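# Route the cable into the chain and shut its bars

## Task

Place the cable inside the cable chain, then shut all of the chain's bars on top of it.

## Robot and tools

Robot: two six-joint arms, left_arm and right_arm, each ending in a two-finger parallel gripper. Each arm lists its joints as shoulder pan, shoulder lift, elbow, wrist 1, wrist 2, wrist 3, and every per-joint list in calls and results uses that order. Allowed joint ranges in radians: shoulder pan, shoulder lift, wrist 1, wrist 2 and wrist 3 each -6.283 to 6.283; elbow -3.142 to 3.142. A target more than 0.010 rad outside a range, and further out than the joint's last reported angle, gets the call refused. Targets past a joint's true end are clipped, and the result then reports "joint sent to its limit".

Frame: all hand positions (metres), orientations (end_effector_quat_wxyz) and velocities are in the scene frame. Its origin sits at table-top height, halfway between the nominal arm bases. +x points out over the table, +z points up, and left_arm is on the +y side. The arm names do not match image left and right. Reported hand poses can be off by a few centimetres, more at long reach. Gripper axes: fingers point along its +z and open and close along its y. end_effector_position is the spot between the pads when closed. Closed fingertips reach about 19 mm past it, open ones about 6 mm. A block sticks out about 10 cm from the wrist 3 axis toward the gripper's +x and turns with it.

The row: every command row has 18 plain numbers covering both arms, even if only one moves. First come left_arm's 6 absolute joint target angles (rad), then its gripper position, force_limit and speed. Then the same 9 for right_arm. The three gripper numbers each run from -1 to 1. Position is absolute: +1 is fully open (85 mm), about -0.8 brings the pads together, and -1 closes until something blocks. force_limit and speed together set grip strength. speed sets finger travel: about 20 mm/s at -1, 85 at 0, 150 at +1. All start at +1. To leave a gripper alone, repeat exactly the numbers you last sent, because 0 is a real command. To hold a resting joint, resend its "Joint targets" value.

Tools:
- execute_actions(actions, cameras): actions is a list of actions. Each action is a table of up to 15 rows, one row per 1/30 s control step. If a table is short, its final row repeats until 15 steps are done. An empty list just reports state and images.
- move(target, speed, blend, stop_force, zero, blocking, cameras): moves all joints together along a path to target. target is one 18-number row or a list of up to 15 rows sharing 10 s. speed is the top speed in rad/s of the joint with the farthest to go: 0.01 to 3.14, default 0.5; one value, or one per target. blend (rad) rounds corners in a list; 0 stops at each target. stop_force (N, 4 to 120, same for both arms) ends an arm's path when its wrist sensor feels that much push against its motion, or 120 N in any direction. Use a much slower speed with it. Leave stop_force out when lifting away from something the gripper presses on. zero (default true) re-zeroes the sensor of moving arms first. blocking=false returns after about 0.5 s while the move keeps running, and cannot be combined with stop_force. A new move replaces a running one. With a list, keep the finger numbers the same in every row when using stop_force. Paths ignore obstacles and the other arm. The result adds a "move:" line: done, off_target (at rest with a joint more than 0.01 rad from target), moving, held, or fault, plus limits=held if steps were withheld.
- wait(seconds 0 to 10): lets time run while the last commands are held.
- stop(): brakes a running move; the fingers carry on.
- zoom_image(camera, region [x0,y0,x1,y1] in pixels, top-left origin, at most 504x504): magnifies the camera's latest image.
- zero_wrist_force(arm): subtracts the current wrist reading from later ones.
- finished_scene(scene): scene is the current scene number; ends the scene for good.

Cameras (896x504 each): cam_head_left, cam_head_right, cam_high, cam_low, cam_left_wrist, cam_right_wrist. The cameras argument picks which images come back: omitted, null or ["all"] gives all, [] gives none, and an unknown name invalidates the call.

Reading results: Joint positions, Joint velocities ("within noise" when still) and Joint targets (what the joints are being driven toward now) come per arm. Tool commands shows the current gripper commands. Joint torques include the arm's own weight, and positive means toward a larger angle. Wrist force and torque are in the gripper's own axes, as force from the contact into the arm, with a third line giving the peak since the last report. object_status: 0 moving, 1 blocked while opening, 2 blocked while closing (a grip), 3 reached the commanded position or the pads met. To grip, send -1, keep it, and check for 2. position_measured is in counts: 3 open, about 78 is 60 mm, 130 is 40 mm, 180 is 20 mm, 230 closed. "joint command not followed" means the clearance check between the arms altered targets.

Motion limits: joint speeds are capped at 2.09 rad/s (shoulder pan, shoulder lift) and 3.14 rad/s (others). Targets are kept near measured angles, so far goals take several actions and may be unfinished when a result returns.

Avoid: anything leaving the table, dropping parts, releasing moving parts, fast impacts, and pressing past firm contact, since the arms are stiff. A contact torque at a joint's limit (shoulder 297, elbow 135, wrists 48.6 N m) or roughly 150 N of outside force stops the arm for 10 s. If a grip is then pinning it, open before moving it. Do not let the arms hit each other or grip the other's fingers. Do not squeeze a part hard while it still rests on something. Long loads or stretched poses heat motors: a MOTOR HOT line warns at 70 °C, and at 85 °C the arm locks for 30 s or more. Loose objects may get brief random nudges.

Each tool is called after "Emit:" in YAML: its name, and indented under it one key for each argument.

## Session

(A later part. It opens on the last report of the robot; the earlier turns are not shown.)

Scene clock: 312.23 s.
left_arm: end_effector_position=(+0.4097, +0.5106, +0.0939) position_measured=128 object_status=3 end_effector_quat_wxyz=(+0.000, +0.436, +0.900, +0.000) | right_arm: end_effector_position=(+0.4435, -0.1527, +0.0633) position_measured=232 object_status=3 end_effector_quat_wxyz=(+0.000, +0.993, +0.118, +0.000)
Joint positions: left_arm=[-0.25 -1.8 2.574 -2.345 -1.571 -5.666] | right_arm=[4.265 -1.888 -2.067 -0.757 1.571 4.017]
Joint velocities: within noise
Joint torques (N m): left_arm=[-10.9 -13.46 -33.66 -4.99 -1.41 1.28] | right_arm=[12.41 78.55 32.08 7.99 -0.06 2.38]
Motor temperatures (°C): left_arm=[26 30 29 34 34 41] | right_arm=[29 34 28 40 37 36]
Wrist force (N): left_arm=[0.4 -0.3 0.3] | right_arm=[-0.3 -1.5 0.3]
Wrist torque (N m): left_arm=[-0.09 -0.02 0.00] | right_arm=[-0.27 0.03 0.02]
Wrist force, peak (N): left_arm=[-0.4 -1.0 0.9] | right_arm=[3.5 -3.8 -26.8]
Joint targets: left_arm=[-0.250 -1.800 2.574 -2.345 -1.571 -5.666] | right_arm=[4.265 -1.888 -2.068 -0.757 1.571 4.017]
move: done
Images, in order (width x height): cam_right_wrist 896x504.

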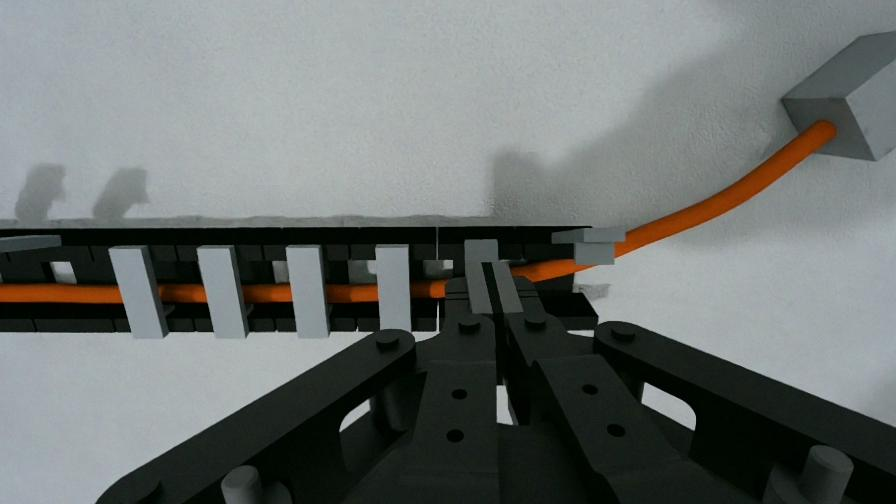

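Emit:
move:
  target: [-0.25,-1.80,2.5741,-2.3448,-1.571,-5.6659,0.0,0,-1,4.2719,-1.9091,-2.0878,-0.7155,1.571,4.0239,-1,0.3,0]
  speed: 0.02
  stop_force: 25
  cameras: []

Emit:
move:
  target:
    - [-0.25,-1.80,2.5741,-2.3448,-1.571,-5.6659,0.0,0,-1,4.2719,-1.8381,-2.0878,-0.7865,1.571,4.0239,-1,0.3,0]
    - [-0.25,-1.80,2.5741,-2.3448,-1.571,-5.6659,0.0,0,-1,4.1801,-1.8755,-1.9982,-0.8387,1.571,3.9321,-1,0.3,0]
    - [-0.25,-1.80,2.5741,-2.3448,-1.571,-5.6659,0.0,0,-1,4.1801,-1.9203,-2.0191,-0.7730,1.571,3.9321,-1,0.3,0]
    - [-0.25,-1.80,2.5741,-2.3448,-1.571,-5.6659,0.0,0,-1,4.2339,-1.8630,-2.1045,-0.7449,1.571,3.9859,-1,0.3,0]
  speed: [0.2,0.25,0.12,0.1]
  cameras: ["cam_right_wrist"]

Emit:
move:
  target: [-0.25,-1.80,2.5741,-2.3448,-1.571,-5.6659,0.0,0,-1,4.2410,-1.8844,-2.1253,-0.7027,1.571,3.9930,-1,0.3,0]
  speed: 0.02
  stop_force: 25
  cameras: []

Emit:
move:
  target: [-0.25,-1.80,2.5741,-2.3448,-1.571,-5.6659,0.0,0,-1,4.2410,-1.8034,-2.1253,-0.7837,1.571,3.9930,-1,0.3,0]
  speed: 0.2
  cameras: ["cam_right_wrist"]

Scene clock: 325.33 s.
left_arm: end_effector_position=(+0.4097, +0.5106, +0.0939) position_measured=128 object_status=3 end_effector_quat_wxyz=(+0.000, +0.436, +0.900, +0.000) | right_arm: end_effector_position=(+0.4379, -0.1539, +0.0458) position_measured=232 object_status=3 end_effector_quat_wxyz=(+0.000, +0.993, +0.118, +0.000)
Joint positions: left_arm=[-0.25 -1.8 2.574 -2.345 -1.571 -5.666] | right_arm=[4.271 -1.907 -2.085 -0.72 1.571 4.023]
Joint velocities: within noise
Joint torques (N m): left_arm=[-13.38 -14.73 -34.93 -4.87 -1.17 1.17] | right_arm=[-5.14 60.19 24.43 -2.8 0.44 -2.24]
Motor temperatures (°C): left_arm=[26 30 29 34 34 41] | right_arm=[29 34 28 40 37 36]
Wrist force (N): left_arm=[-0.3 -0.6 0.3] | right_arm=[2.2 -4.2 -24.3]
Wrist torque (N m): left_arm=[-0.14 0.09 0.01] | right_arm=[-0.14 0.21 0.00]
Wrist force, peak (N): left_arm=[0.0 -1.3 0.7] | right_arm=[-3.5 5.5 -49.1]
Joint targets: left_arm=[-0.250 -1.800 2.574 -2.345 -1.571 -5.666] | right_arm=[4.271 -1.907 -2.085 -0.720 1.571 4.023]
move: contact (right_arm)
No camera images: "cameras" was empty.

Scene clock: 328.00 s.
left_arm: end_effector_position=(+0.4097, +0.5106, +0.0939) position_measured=128 object_status=3 end_effector_quat_wxyz=(+0.000, +0.436, +0.900, +0.000) | right_arm: end_effector_position=(+0.4511, -0.1847, +0.0633) position_measured=232 object_status=3 end_effector_quat_wxyz=(+0.000, +0.993, +0.118, +0.000)
Joint positions: left_arm=[-0.25 -1.8 2.574 -2.345 -1.571 -5.666] | right_arm=[4.234 -1.863 -2.104 -0.745 1.571 3.986]
Joint velocities: within noise
Joint torques (N m): left_arm=[-13.58 -14.61 -35.14 -4.81 -1.18 1.17] | right_arm=[9.5 77.29 31.29 8.14 0.08 2.74]
Motor temperatures (°C): left_arm=[26 30 29 34 34 41] | right_arm=[29 34 28 40 37 36]
Wrist force (N): left_arm=[-0.1 -1.0 0.5] | right_arm=[-0.8 -1.0 0.2]
Wrist torque (N m): left_arm=[-0.20 0.06 0.01] | right_arm=[-0.14 0.12 0.03]
Wrist force, peak (N): left_arm=[-0.3 -1.4 0.8] | right_arm=[2.6 -4.1 -24.4]
Joint targets: left_arm=[-0.250 -1.800 2.574 -2.345 -1.571 -5.666] | right_arm=[4.234 -1.863 -2.105 -0.745 1.571 3.986]
move: done
Images, in order (width x height): cam_right_wrist 896x504.

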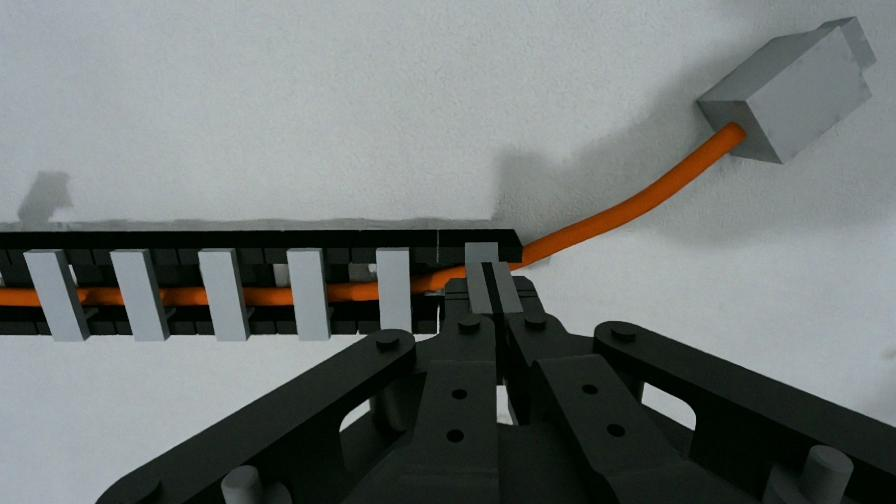

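Scene clock: 331.20 s.
left_arm: end_effector_position=(+0.4097, +0.5106, +0.0939) position_measured=128 object_status=3 end_effector_quat_wxyz=(+0.000, +0.436, +0.900, +0.000) | right_arm: end_effector_position=(+0.4454, -0.1860, +0.0457) position_measured=232 object_status=3 end_effector_quat_wxyz=(+0.000, +0.993, +0.118, +0.000)
Joint positions: left_arm=[-0.25 -1.8 2.574 -2.345 -1.571 -5.666] | right_arm=[4.24 -1.882 -2.123 -0.707 1.571 3.992]
Joint velocities: within noise
Joint torques (N m): left_arm=[-12.91 -15.17 -35.05 -4.87 -1.42 0.89] | right_arm=[-4.72 57.84 23.44 -2.62 0.32 -2.58]
Motor temperatures (°C): left_arm=[26 30 29 34 34 41] | right_arm=[29 34 28 40 37 36]
Wrist force (N): left_arm=[0.0 -0.9 0.4] | right_arm=[3.6 -4.2 -26.8]
Wrist torque (N m): left_arm=[-0.18 0.05 0.00] | right_arm=[-0.05 0.16 0.03]
Wrist force, peak (N): left_arm=[-0.1 -1.1 0.9] | right_arm=[-3.6 5.5 -52.2]
Joint targets: left_arm=[-0.250 -1.800 2.574 -2.345 -1.571 -5.666] | right_arm=[4.240 -1.882 -2.123 -0.707 1.571 3.992]
move: contact (right_arm)
No camera images: "cameras" was empty.

Scene clock: 332.17 s.
left_arm: end_effector_position=(+0.4097, +0.5106, +0.0939) position_measured=128 object_status=3 end_effector_quat_wxyz=(+0.000, +0.436, +0.900, +0.000) | right_arm: end_effector_position=(+0.4383, -0.1984, +0.0880) position_measured=232 object_status=3 end_effector_quat_wxyz=(+0.000, +0.993, +0.118, +0.000)
Joint positions: left_arm=[-0.25 -1.8 2.574 -2.345 -1.571 -5.666] | right_arm=[4.241 -1.804 -2.125 -0.783 1.571 3.993]
Joint velocities: within noise
Joint torques (N m): left_arm=[-13.03 -14.88 -35.73 -4.89 -1.38 1.15] | right_arm=[12.05 71.15 34.02 0.68 0.25 2.09]
Motor temperatures (°C): left_arm=[26 30 29 34 34 41] | right_arm=[29 34 28 40 37 36]
Wrist force (N): left_arm=[-0.1 -0.8 0.5] | right_arm=[-0.5 -1.1 0.2]
Wrist torque (N m): left_arm=[-0.17 0.07 0.01] | right_arm=[-0.15 0.05 0.01]
Wrist force, peak (N): left_arm=[-0.2 -1.2 0.7] | right_arm=[3.4 -4.0 -26.7]
Joint targets: left_arm=[-0.250 -1.800 2.574 -2.345 -1.571 -5.666] | right_arm=[4.241 -1.803 -2.125 -0.784 1.571 3.993]
move: done
Images, in order (width x height): cam_right_wrist 896x504.

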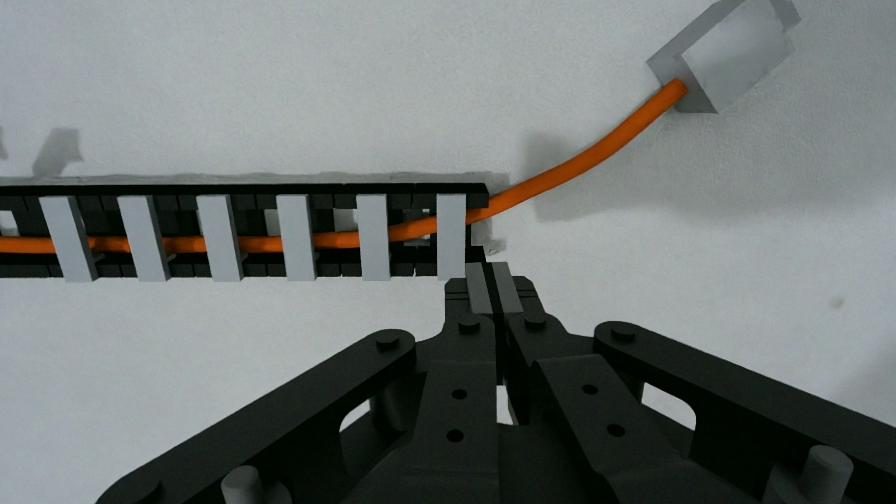

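Emit:
move:
  target:
    - [-0.25,-1.80,2.5741,-2.3448,-1.571,-5.6659,0.0,0,-1,4.3416,-2.0390,-1.7489,-0.9245,1.571,4.0936,-1,0.3,0]
    - [-0.25,-1.80,2.5741,-2.3448,-1.571,-5.6659,0.0,0,-1,4.3416,-2.0764,-1.7683,-0.8677,1.571,4.0936,-1,0.3,0]
    - [-0.25,-1.80,2.5741,-2.3448,-1.571,-5.6659,0.0,0,-1,4.3932,-2.0284,-1.8477,-0.8363,1.571,4.1452,-1,0.3,0]
  speed: [0.3,0.12,0.1]
  cameras: ["cam_right_wrist"]

Emit:
move:
  target: [-0.25,-1.80,2.5741,-2.3448,-1.571,-5.6659,0.0,0,-1,4.3997,-2.0458,-1.8669,-0.7997,1.571,4.1517,-1,0.3,0]
  speed: 0.02
  stop_force: 25
  cameras: []

Emit:
move:
  target:
    - [-0.25,-1.80,2.5741,-2.3448,-1.571,-5.6659,0.0,0,-1,4.3997,-1.9748,-1.8669,-0.8707,1.571,4.1517,-1,0.3,0]
    - [-0.25,-1.80,2.5741,-2.3448,-1.571,-5.6659,0.0,0,-1,4.3632,-2.0700,-1.6986,-0.9438,1.571,4.1152,-1,0.3,0]
    - [-0.25,-1.80,2.5741,-2.3448,-1.571,-5.6659,0.0,0,-1,4.3632,-2.1063,-1.7178,-0.8883,1.571,4.1152,-1,0.3,0]
    - [-0.25,-1.80,2.5741,-2.3448,-1.571,-5.6659,0.0,0,-1,4.4144,-2.0590,-1.7973,-0.8561,1.571,4.1664,-1,0.3,0]
  speed: [0.2,0.25,0.12,0.1]
  cameras: ["cam_right_wrist"]

Scene clock: 376.33 s.
left_arm: end_effector_position=(+0.4097, +0.5106, +0.0939) position_measured=128 object_status=3 end_effector_quat_wxyz=(+0.000, +0.436, +0.900, +0.000) | right_arm: end_effector_position=(+0.4050, +0.0080, +0.0634) position_measured=232 object_status=3 end_effector_quat_wxyz=(+0.000, +0.993, +0.118, +0.000)
Joint positions: left_arm=[-0.25 -1.8 2.574 -2.345 -1.571 -5.666] | right_arm=[4.393 -2.029 -1.847 -0.836 1.571 4.145]
Joint velocities: within noise
Joint torques (N m): left_arm=[-13.72 -13.99 -35.93 -4.84 -1.36 0.94] | right_arm=[11.33 92.08 33.88 7.89 0.79 2.45]
Motor temperatures (°C): left_arm=[26 30 29 34 34 41] | right_arm=[29 34 28 40 37 36]
Wrist force (N): left_arm=[-0.3 -1.1 0.8] | right_arm=[-0.6 -1.1 -0.2]
Wrist torque (N m): left_arm=[-0.21 0.09 0.01] | right_arm=[-0.15 0.11 0.02]
Wrist force, peak (N): left_arm=[-0.2 -0.7 1.3] | right_arm=[0.3 -2.6 -1.2]
Joint targets: left_arm=[-0.250 -1.800 2.574 -2.345 -1.571 -5.666] | right_arm=[4.393 -2.028 -1.848 -0.836 1.571 4.145]
move: done
Images, in order (width x height): cam_right_wrist 896x504.

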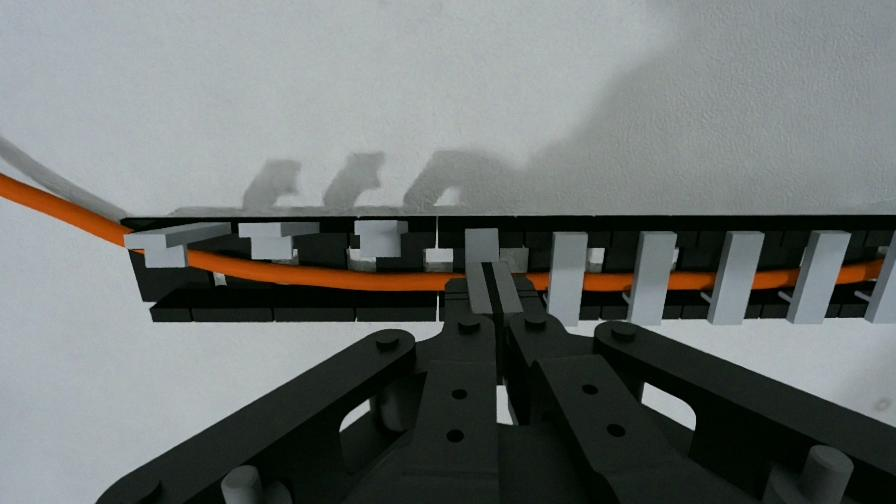

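Scene clock: 379.33 s.
left_arm: end_effector_position=(+0.4097, +0.5106, +0.0939) position_measured=128 object_status=3 end_effector_quat_wxyz=(+0.000, +0.436, +0.900, +0.000) | right_arm: end_effector_position=(+0.3995, +0.0065, +0.0460) position_measured=232 object_status=3 end_effector_quat_wxyz=(+0.000, +0.993, +0.118, +0.000)
Joint positions: left_arm=[-0.25 -1.8 2.574 -2.345 -1.571 -5.666] | right_arm=[4.399 -2.043 -1.864 -0.804 1.571 4.151]
Joint velocities: within noise
Joint torques (N m): left_arm=[-11.73 -14.98 -36.39 -4.76 -1.41 0.85] | right_arm=[-5.34 70.98 25.25 -2.62 0.59 -2.85]
Motor temperatures (°C): left_arm=[26 30 29 34 34 41] | right_arm=[29 34 28 40 37 36]
Wrist force (N): left_arm=[0.5 -0.9 0.4] | right_arm=[3.4 -4.4 -26.7]
Wrist torque (N m): left_arm=[-0.20 -0.04 0.00] | right_arm=[0.03 0.11 0.02]
Wrist force, peak (N): left_arm=[-0.1 -1.0 1.1] | right_arm=[-0.8 5.6 -48.9]
Joint targets: left_arm=[-0.250 -1.800 2.574 -2.345 -1.571 -5.666] | right_arm=[4.399 -2.043 -1.864 -0.804 1.571 4.151]
move: contact (right_arm)
No camera images: "cameras" was empty.

Scene clock: 382.17 s.
left_arm: end_effector_position=(+0.4097, +0.5106, +0.0939) position_measured=128 object_status=3 end_effector_quat_wxyz=(+0.000, +0.436, +0.900, +0.000) | right_arm: end_effector_position=(+0.3971, +0.0400, +0.0633) position_measured=232 object_status=3 end_effector_quat_wxyz=(+0.000, +0.993, +0.118, +0.000)
Joint positions: left_arm=[-0.25 -1.8 2.574 -2.345 -1.571 -5.666] | right_arm=[4.414 -2.059 -1.797 -0.856 1.571 4.166]
Joint velocities: within noise
Joint torques (N m): left_arm=[-12.31 -15.2 -36.42 -4.99 -1.44 0.47] | right_arm=[14.53 99.1 34.99 7.85 0.47 2.74]
Motor temperatures (°C): left_arm=[26 30 29 34 34 41] | right_arm=[29 34 28 40 37 36]
Wrist force (N): left_arm=[-0.1 -0.9 0.4] | right_arm=[-0.3 -1.3 0.2]
Wrist torque (N m): left_arm=[-0.18 0.06 0.01] | right_arm=[-0.16 0.10 0.01]
Wrist force, peak (N): left_arm=[-0.3 -1.2 0.9] | right_arm=[3.3 -4.7 -26.1]
Joint targets: left_arm=[-0.250 -1.800 2.574 -2.345 -1.571 -5.666] | right_arm=[4.414 -2.059 -1.797 -0.856 1.571 4.166]
move: done
Images, in order (width x height): cam_right_wrist 896x504.

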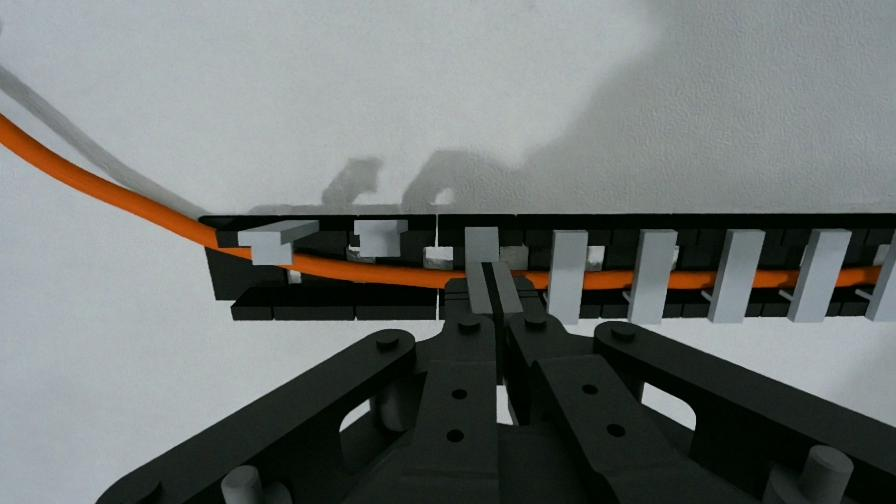

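Emit:
move:
  target: [-0.25,-1.80,2.5741,-2.3448,-1.571,-5.6659,0.0,0,-1,4.4210,-2.0759,-1.8160,-0.8205,1.571,4.1730,-1,0.3,0]
  speed: 0.02
  stop_force: 25
  cameras: []

Emit:
move:
  target:
    - [-0.25,-1.80,2.5741,-2.3448,-1.571,-5.6659,0.0,0,-1,4.4210,-2.0049,-1.8160,-0.8915,1.571,4.1730,-1,0.3,0]
    - [-0.25,-1.80,2.5741,-2.3448,-1.571,-5.6659,0.0,0,-1,4.3837,-2.1019,-1.6461,-0.9644,1.571,4.1357,-1,0.3,0]
    - [-0.25,-1.80,2.5741,-2.3448,-1.571,-5.6659,0.0,0,-1,4.3837,-2.1369,-1.6651,-0.9104,1.571,4.1357,-1,0.3,0]
    - [-0.25,-1.80,2.5741,-2.3448,-1.571,-5.6659,0.0,0,-1,4.4338,-2.0908,-1.7440,-0.8776,1.571,4.1858,-1,0.3,0]
  speed: [0.2,0.25,0.12,0.1]
  cameras: ["cam_right_wrist"]

Emit:
move:
  target: [-0.25,-1.80,2.5741,-2.3448,-1.571,-5.6659,0.0,0,-1,4.4404,-2.1069,-1.7627,-0.8428,1.571,4.1924,-1,0.3,0]
  speed: 0.02
  stop_force: 25
  cameras: []

Emit:
move:
  target:
    - [-0.25,-1.80,2.5741,-2.3448,-1.571,-5.6659,0.0,0,-1,4.4404,-2.0359,-1.7627,-0.9138,1.571,4.1924,-1,0.3,0]
    - [-0.25,-1.80,2.5741,-2.3448,-1.571,-5.6659,0.0,0,-1,4.4034,-2.1351,-1.5908,-0.9865,1.571,4.1554,-1,0.3,0]
    - [-0.25,-1.80,2.5741,-2.3448,-1.571,-5.6659,0.0,0,-1,4.4034,-2.1687,-1.6098,-0.9339,1.571,4.1554,-1,0.3,0]
    - [-0.25,-1.80,2.5741,-2.3448,-1.571,-5.6659,0.0,0,-1,4.4526,-2.1230,-1.6886,-0.9008,1.571,4.2046,-1,0.3,0]
  speed: [0.2,0.25,0.12,0.1]
  cameras: ["cam_right_wrist"]

Emit:
move:
  target: [-0.25,-1.80,2.5741,-2.3448,-1.571,-5.6659,0.0,0,-1,4.4590,-2.1386,-1.7070,-0.8668,1.571,4.2110,-1,0.3,0]
  speed: 0.02
  stop_force: 25
  cameras: []

Emit:
move:
  target:
    - [-0.25,-1.80,2.5741,-2.3448,-1.571,-5.6659,0.0,0,-1,4.4590,-2.0600,-1.7070,-0.9454,1.571,4.2110,-1,0.3,0]
    - [-0.25,-1.80,2.5741,-2.3448,-1.571,-5.6659,0.0,0,-1,4.43,-1.66,-2.03,-1.0224,1.571,4.182,-1,0.3,0]
  speed: 0.25

Emit:
zoom_image:
  camera: "cam_low"
  region: [305, 210, 385, 247]

Emit:
zoom_image:
  camera: "cam_low"
  region: [375, 210, 455, 247]

Scene clock: 401.47 s.
left_arm: end_effector_position=(+0.4097, +0.5106, +0.0939) position_measured=128 object_status=3 end_effector_quat_wxyz=(+0.000, +0.436, +0.900, +0.000) | right_arm: end_effector_position=(+0.3916, +0.0387, +0.0460) position_measured=232 object_status=3 end_effector_quat_wxyz=(+0.000, +0.993, +0.118, +0.000)
Joint positions: left_arm=[-0.25 -1.8 2.574 -2.345 -1.571 -5.666] | right_arm=[4.42 -2.074 -1.813 -0.825 1.571 4.172]
Joint velocities: within noise
Joint torques (N m): left_arm=[-12.76 -15.21 -36.92 -4.92 -1.32 0.58] | right_arm=[-7.91 72.99 25.81 -3 1.26 -3.06]
Motor temperatures (°C): left_arm=[26 30 29 34 34 41] | right_arm=[29 34 28 40 37 36]
Wrist force (N): left_arm=[-0.2 -0.8 0.8] | right_arm=[3.0 -5.0 -26.8]
Wrist torque (N m): left_arm=[-0.16 0.09 0.00] | right_arm=[-0.01 0.19 0.02]
Wrist force, peak (N): left_arm=[0.5 -0.9 1.1] | right_arm=[-1.5 5.4 -49.4]
Joint targets: left_arm=[-0.250 -1.800 2.574 -2.345 -1.571 -5.666] | right_arm=[4.420 -2.074 -1.813 -0.825 1.571 4.172]
move: contact (right_arm)
No camera images: "cameras" was empty.

Scene clock: 404.27 s.
left_arm: end_effector_position=(+0.4097, +0.5106, +0.0939) position_measured=128 object_status=3 end_effector_quat_wxyz=(+0.000, +0.436, +0.900, +0.000) | right_arm: end_effector_position=(+0.3898, +0.0720, +0.0633) position_measured=232 object_status=3 end_effector_quat_wxyz=(+0.000, +0.993, +0.118, +0.000)
Joint positions: left_arm=[-0.25 -1.8 2.574 -2.345 -1.571 -5.666] | right_arm=[4.434 -2.091 -1.744 -0.878 1.571 4.186]
Joint velocities: within noise
Joint torques (N m): left_arm=[-11.98 -15.3 -37.71 -4.74 -1.33 0.64] | right_arm=[12 98.26 36.93 7.92 1.39 2.37]
Motor temperatures (°C): left_arm=[26 30 29 34 34 41] | right_arm=[29 34 28 40 37 36]
Wrist force (N): left_arm=[-0.1 -0.7 0.7] | right_arm=[-0.8 -1.8 -0.2]
Wrist torque (N m): left_arm=[-0.16 0.06 0.00] | right_arm=[-0.26 0.20 0.04]
Wrist force, peak (N): left_arm=[-0.3 -1.1 1.0] | right_arm=[2.8 -4.7 -26.8]
Joint targets: left_arm=[-0.250 -1.800 2.574 -2.345 -1.571 -5.666] | right_arm=[4.434 -2.091 -1.744 -0.878 1.571 4.186]
move: done
Images, in order (width x height): cam_right_wrist 896x504.

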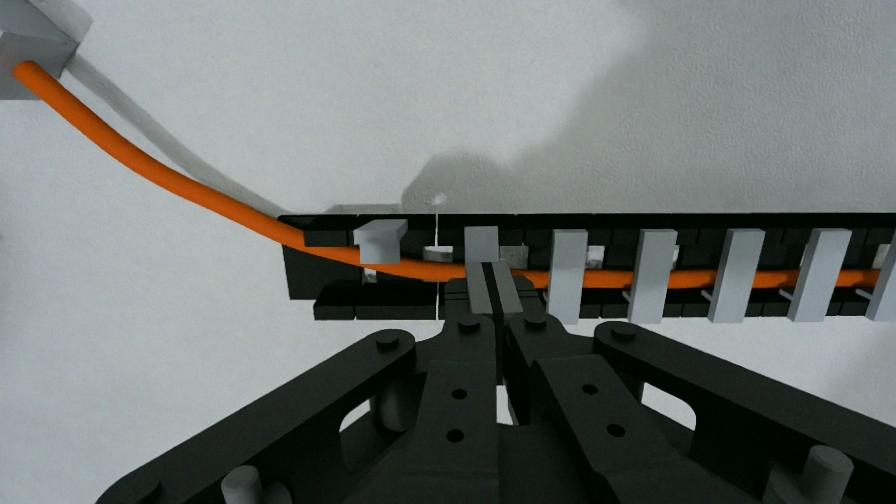

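Scene clock: 407.13 s.
left_arm: end_effector_position=(+0.4097, +0.5106, +0.0939) position_measured=128 object_status=3 end_effector_quat_wxyz=(+0.000, +0.436, +0.900, +0.000) | right_arm: end_effector_position=(+0.3840, +0.0707, +0.0459) position_measured=232 object_status=3 end_effector_quat_wxyz=(+0.000, +0.993, +0.118, +0.000)
Joint positions: left_arm=[-0.25 -1.8 2.574 -2.345 -1.571 -5.666] | right_arm=[4.44 -2.105 -1.76 -0.847 1.571 4.192]
Joint velocities: within noise
Joint torques (N m): left_arm=[-13.02 -16.21 -37.61 -4.75 -1.35 0.54] | right_arm=[-4.14 67.03 19.19 -5.05 1.03 -3.05]
Motor temperatures (°C): left_arm=[26 30 29 34 34 41] | right_arm=[29 34 28 40 37 36]
Wrist force (N): left_arm=[-0.3 -0.5 0.4] | right_arm=[5.8 -4.2 -38.2]
Wrist torque (N m): left_arm=[-0.12 0.10 0.01] | right_arm=[-0.12 0.30 0.04]
Wrist force, peak (N): left_arm=[-0.3 -0.9 1.1] | right_arm=[-2.4 6.9 -62.3]
Joint targets: left_arm=[-0.250 -1.800 2.574 -2.345 -1.571 -5.666] | right_arm=[4.440 -2.105 -1.760 -0.847 1.571 4.192]
move: contact (right_arm)
No camera images: "cameras" was empty.

Scene clock: 409.93 s.
left_arm: end_effector_position=(+0.4097, +0.5106, +0.0939) position_measured=128 object_status=3 end_effector_quat_wxyz=(+0.000, +0.436, +0.900, +0.000) | right_arm: end_effector_position=(+0.3819, +0.1040, +0.0635) position_measured=232 object_status=3 end_effector_quat_wxyz=(+0.000, +0.993, +0.118, +0.000)
Joint positions: left_arm=[-0.25 -1.8 2.574 -2.345 -1.571 -5.666] | right_arm=[4.452 -2.123 -1.688 -0.901 1.571 4.204]
Joint velocities: within noise
Joint torques (N m): left_arm=[-13.67 -15.06 -38.38 -4.53 -1.29 0.39] | right_arm=[12.7 102.45 34.62 7.52 1 2.54]
Motor temperatures (°C): left_arm=[26 30 29 34 34 41] | right_arm=[29 34 28 40 37 36]
Wrist force (N): left_arm=[-0.7 -0.4 0.2] | right_arm=[-0.4 -1.6 0.4]
Wrist torque (N m): left_arm=[-0.09 0.18 0.01] | right_arm=[-0.22 0.15 0.04]
Wrist force, peak (N): left_arm=[-0.1 -1.4 0.7] | right_arm=[5.8 -4.2 -37.9]
Joint targets: left_arm=[-0.250 -1.800 2.574 -2.345 -1.571 -5.666] | right_arm=[4.453 -2.123 -1.689 -0.901 1.571 4.205]
move: done
Images, in order (width x height): cam_right_wrist 896x504.

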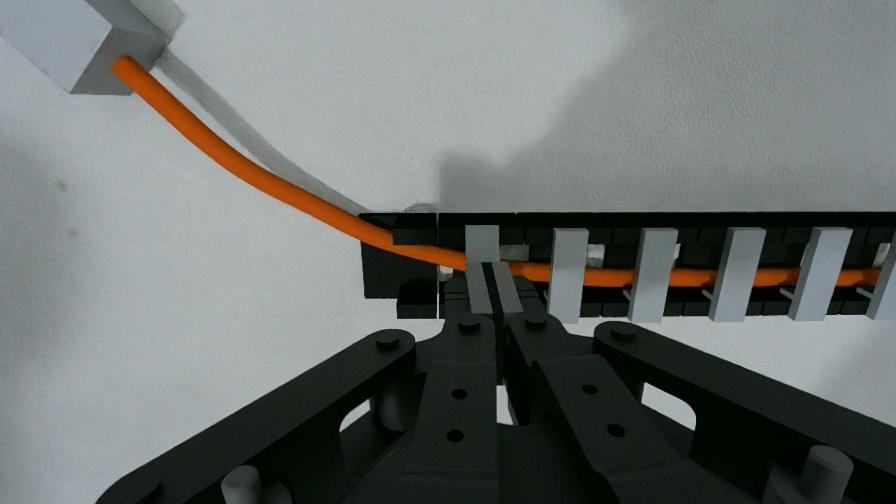

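Scene clock: 412.83 s.
left_arm: end_effector_position=(+0.4097, +0.5106, +0.0939) position_measured=128 object_status=3 end_effector_quat_wxyz=(+0.000, +0.436, +0.900, +0.000) | right_arm: end_effector_position=(+0.3762, +0.1028, +0.0460) position_measured=232 object_status=3 end_effector_quat_wxyz=(+0.000, +0.993, +0.118, +0.000)
Joint positions: left_arm=[-0.25 -1.8 2.574 -2.345 -1.571 -5.666] | right_arm=[4.458 -2.137 -1.705 -0.871 1.571 4.21]
Joint velocities: within noise
Joint torques (N m): left_arm=[-12.74 -15.86 -38.28 -5.08 -1.28 0.34] | right_arm=[-3.41 70.29 22.34 -4.44 1.26 -2.6]
Motor temperatures (°C): left_arm=[26 30 29 34 34 41] | right_arm=[29 34 28 40 37 36]
Wrist force (N): left_arm=[-0.3 -0.8 0.5] | right_arm=[5.7 -4.6 -34.4]
Wrist torque (N m): left_arm=[-0.17 0.11 0.00] | right_arm=[-0.09 0.21 0.04]
Wrist force, peak (N): left_arm=[-0.2 -1.1 0.9] | right_arm=[-1.0 6.2 -56.5]
Joint targets: left_arm=[-0.250 -1.800 2.574 -2.345 -1.571 -5.666] | right_arm=[4.458 -2.137 -1.705 -0.871 1.571 4.210]
move: contact (right_arm)
No camera images: "cameras" was empty.

Scene clock: 415.37 s.
left_arm: end_effector_position=(+0.4097, +0.5106, +0.0939) position_measured=128 object_status=3 end_effector_quat_wxyz=(+0.000, +0.436, +0.900, +0.000) | right_arm: end_effector_position=(+0.3340, -0.1226, +0.2090) position_measured=232 object_status=3 end_effector_quat_wxyz=(+0.000, +0.993, +0.118, +0.000)
Joint positions: left_arm=[-0.25 -1.8 2.574 -2.345 -1.571 -5.666] | right_arm=[4.43 -1.66 -2.03 -1.022 1.571 4.182]
Joint velocities: within noise
Joint torques (N m): left_arm=[-12.54 -15.54 -38.7 -4.92 -1.33 0.31] | right_arm=[-10.07 63.44 40.9 0.92 1.16 -3.11]
Motor temperatures (°C): left_arm=[26 30 29 34 34 41] | right_arm=[29 34 28 40 37 36]
Wrist force (N): left_arm=[-0.2 -0.8 0.9] | right_arm=[-0.5 -2.1 1.0]
Wrist torque (N m): left_arm=[-0.18 0.09 0.00] | right_arm=[-0.45 0.14 0.05]
Wrist force, peak (N): left_arm=[-0.2 -1.1 1.1] | right_arm=[5.5 -4.6 -34.1]
Joint targets: left_arm=[-0.250 -1.800 2.574 -2.345 -1.571 -5.666] | right_arm=[4.430 -1.660 -2.030 -1.022 1.571 4.182]
move: done

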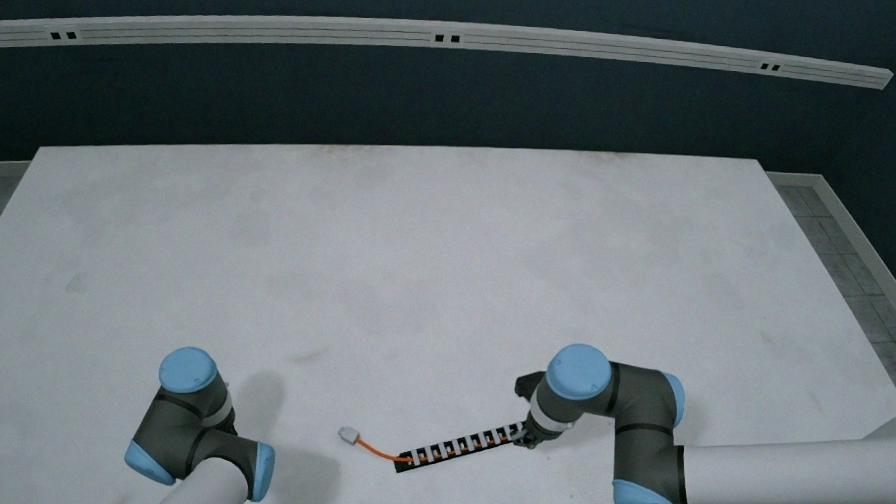

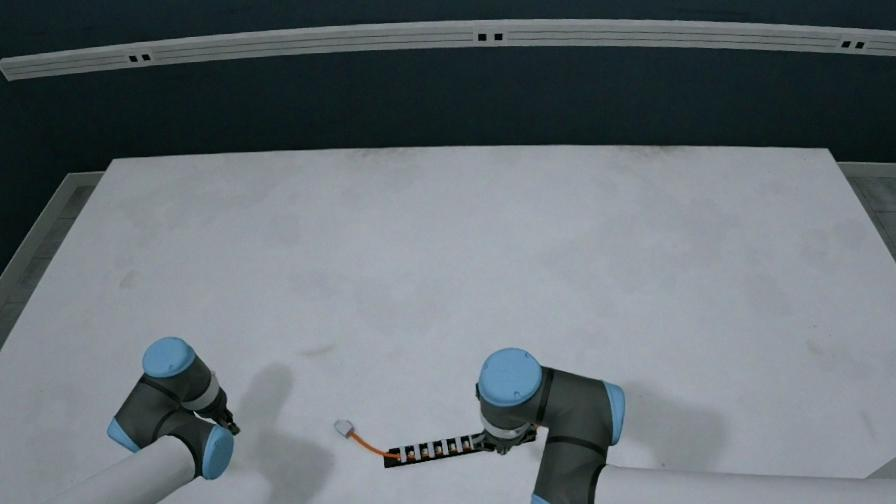

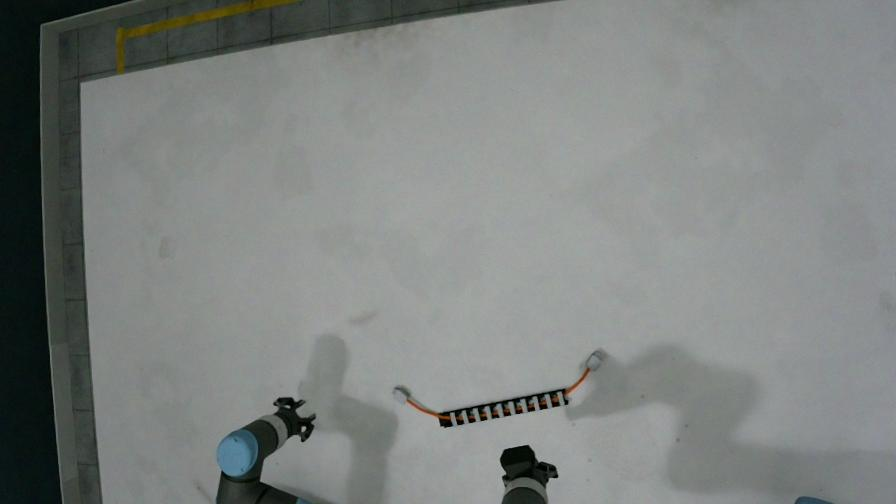

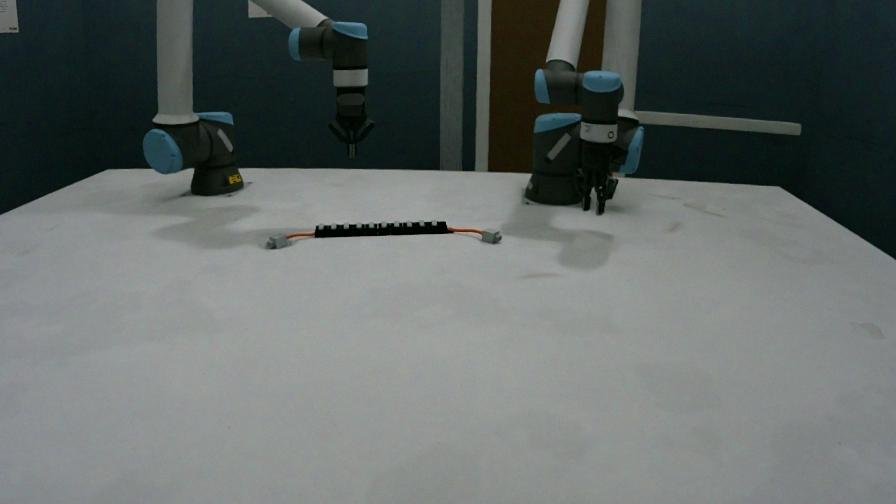

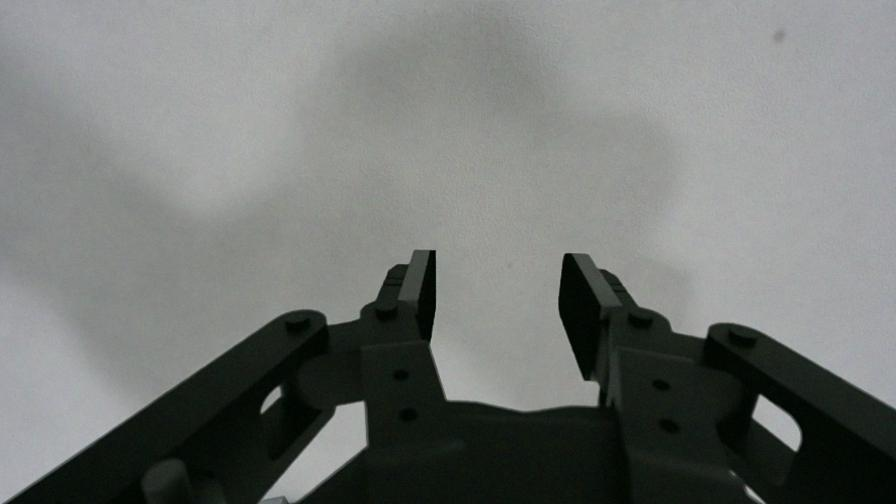

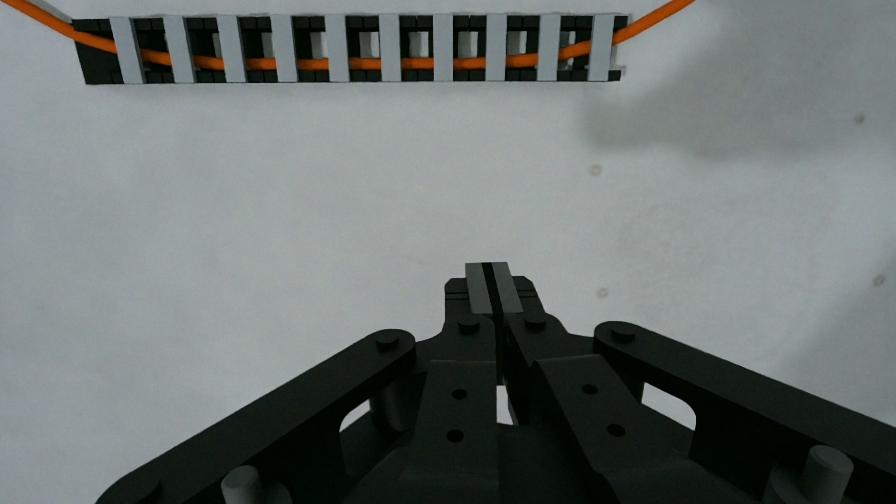

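Scaled by 6.300 from the camera's 896x504 image, which has a finer 1280x720 frame.

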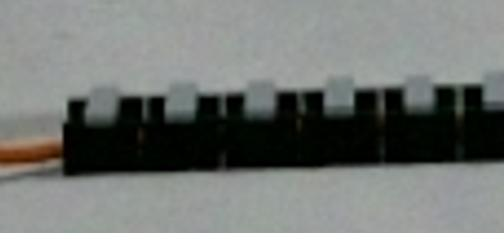

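Scaled by 6.300 from the camera's 896x504 image, which has a finer 1280x720 frame.

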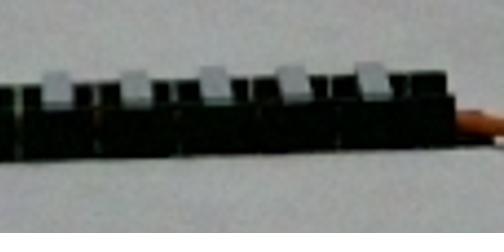

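Emit:
finished_scene:
  scene: 2

The scene is finished: the task was done.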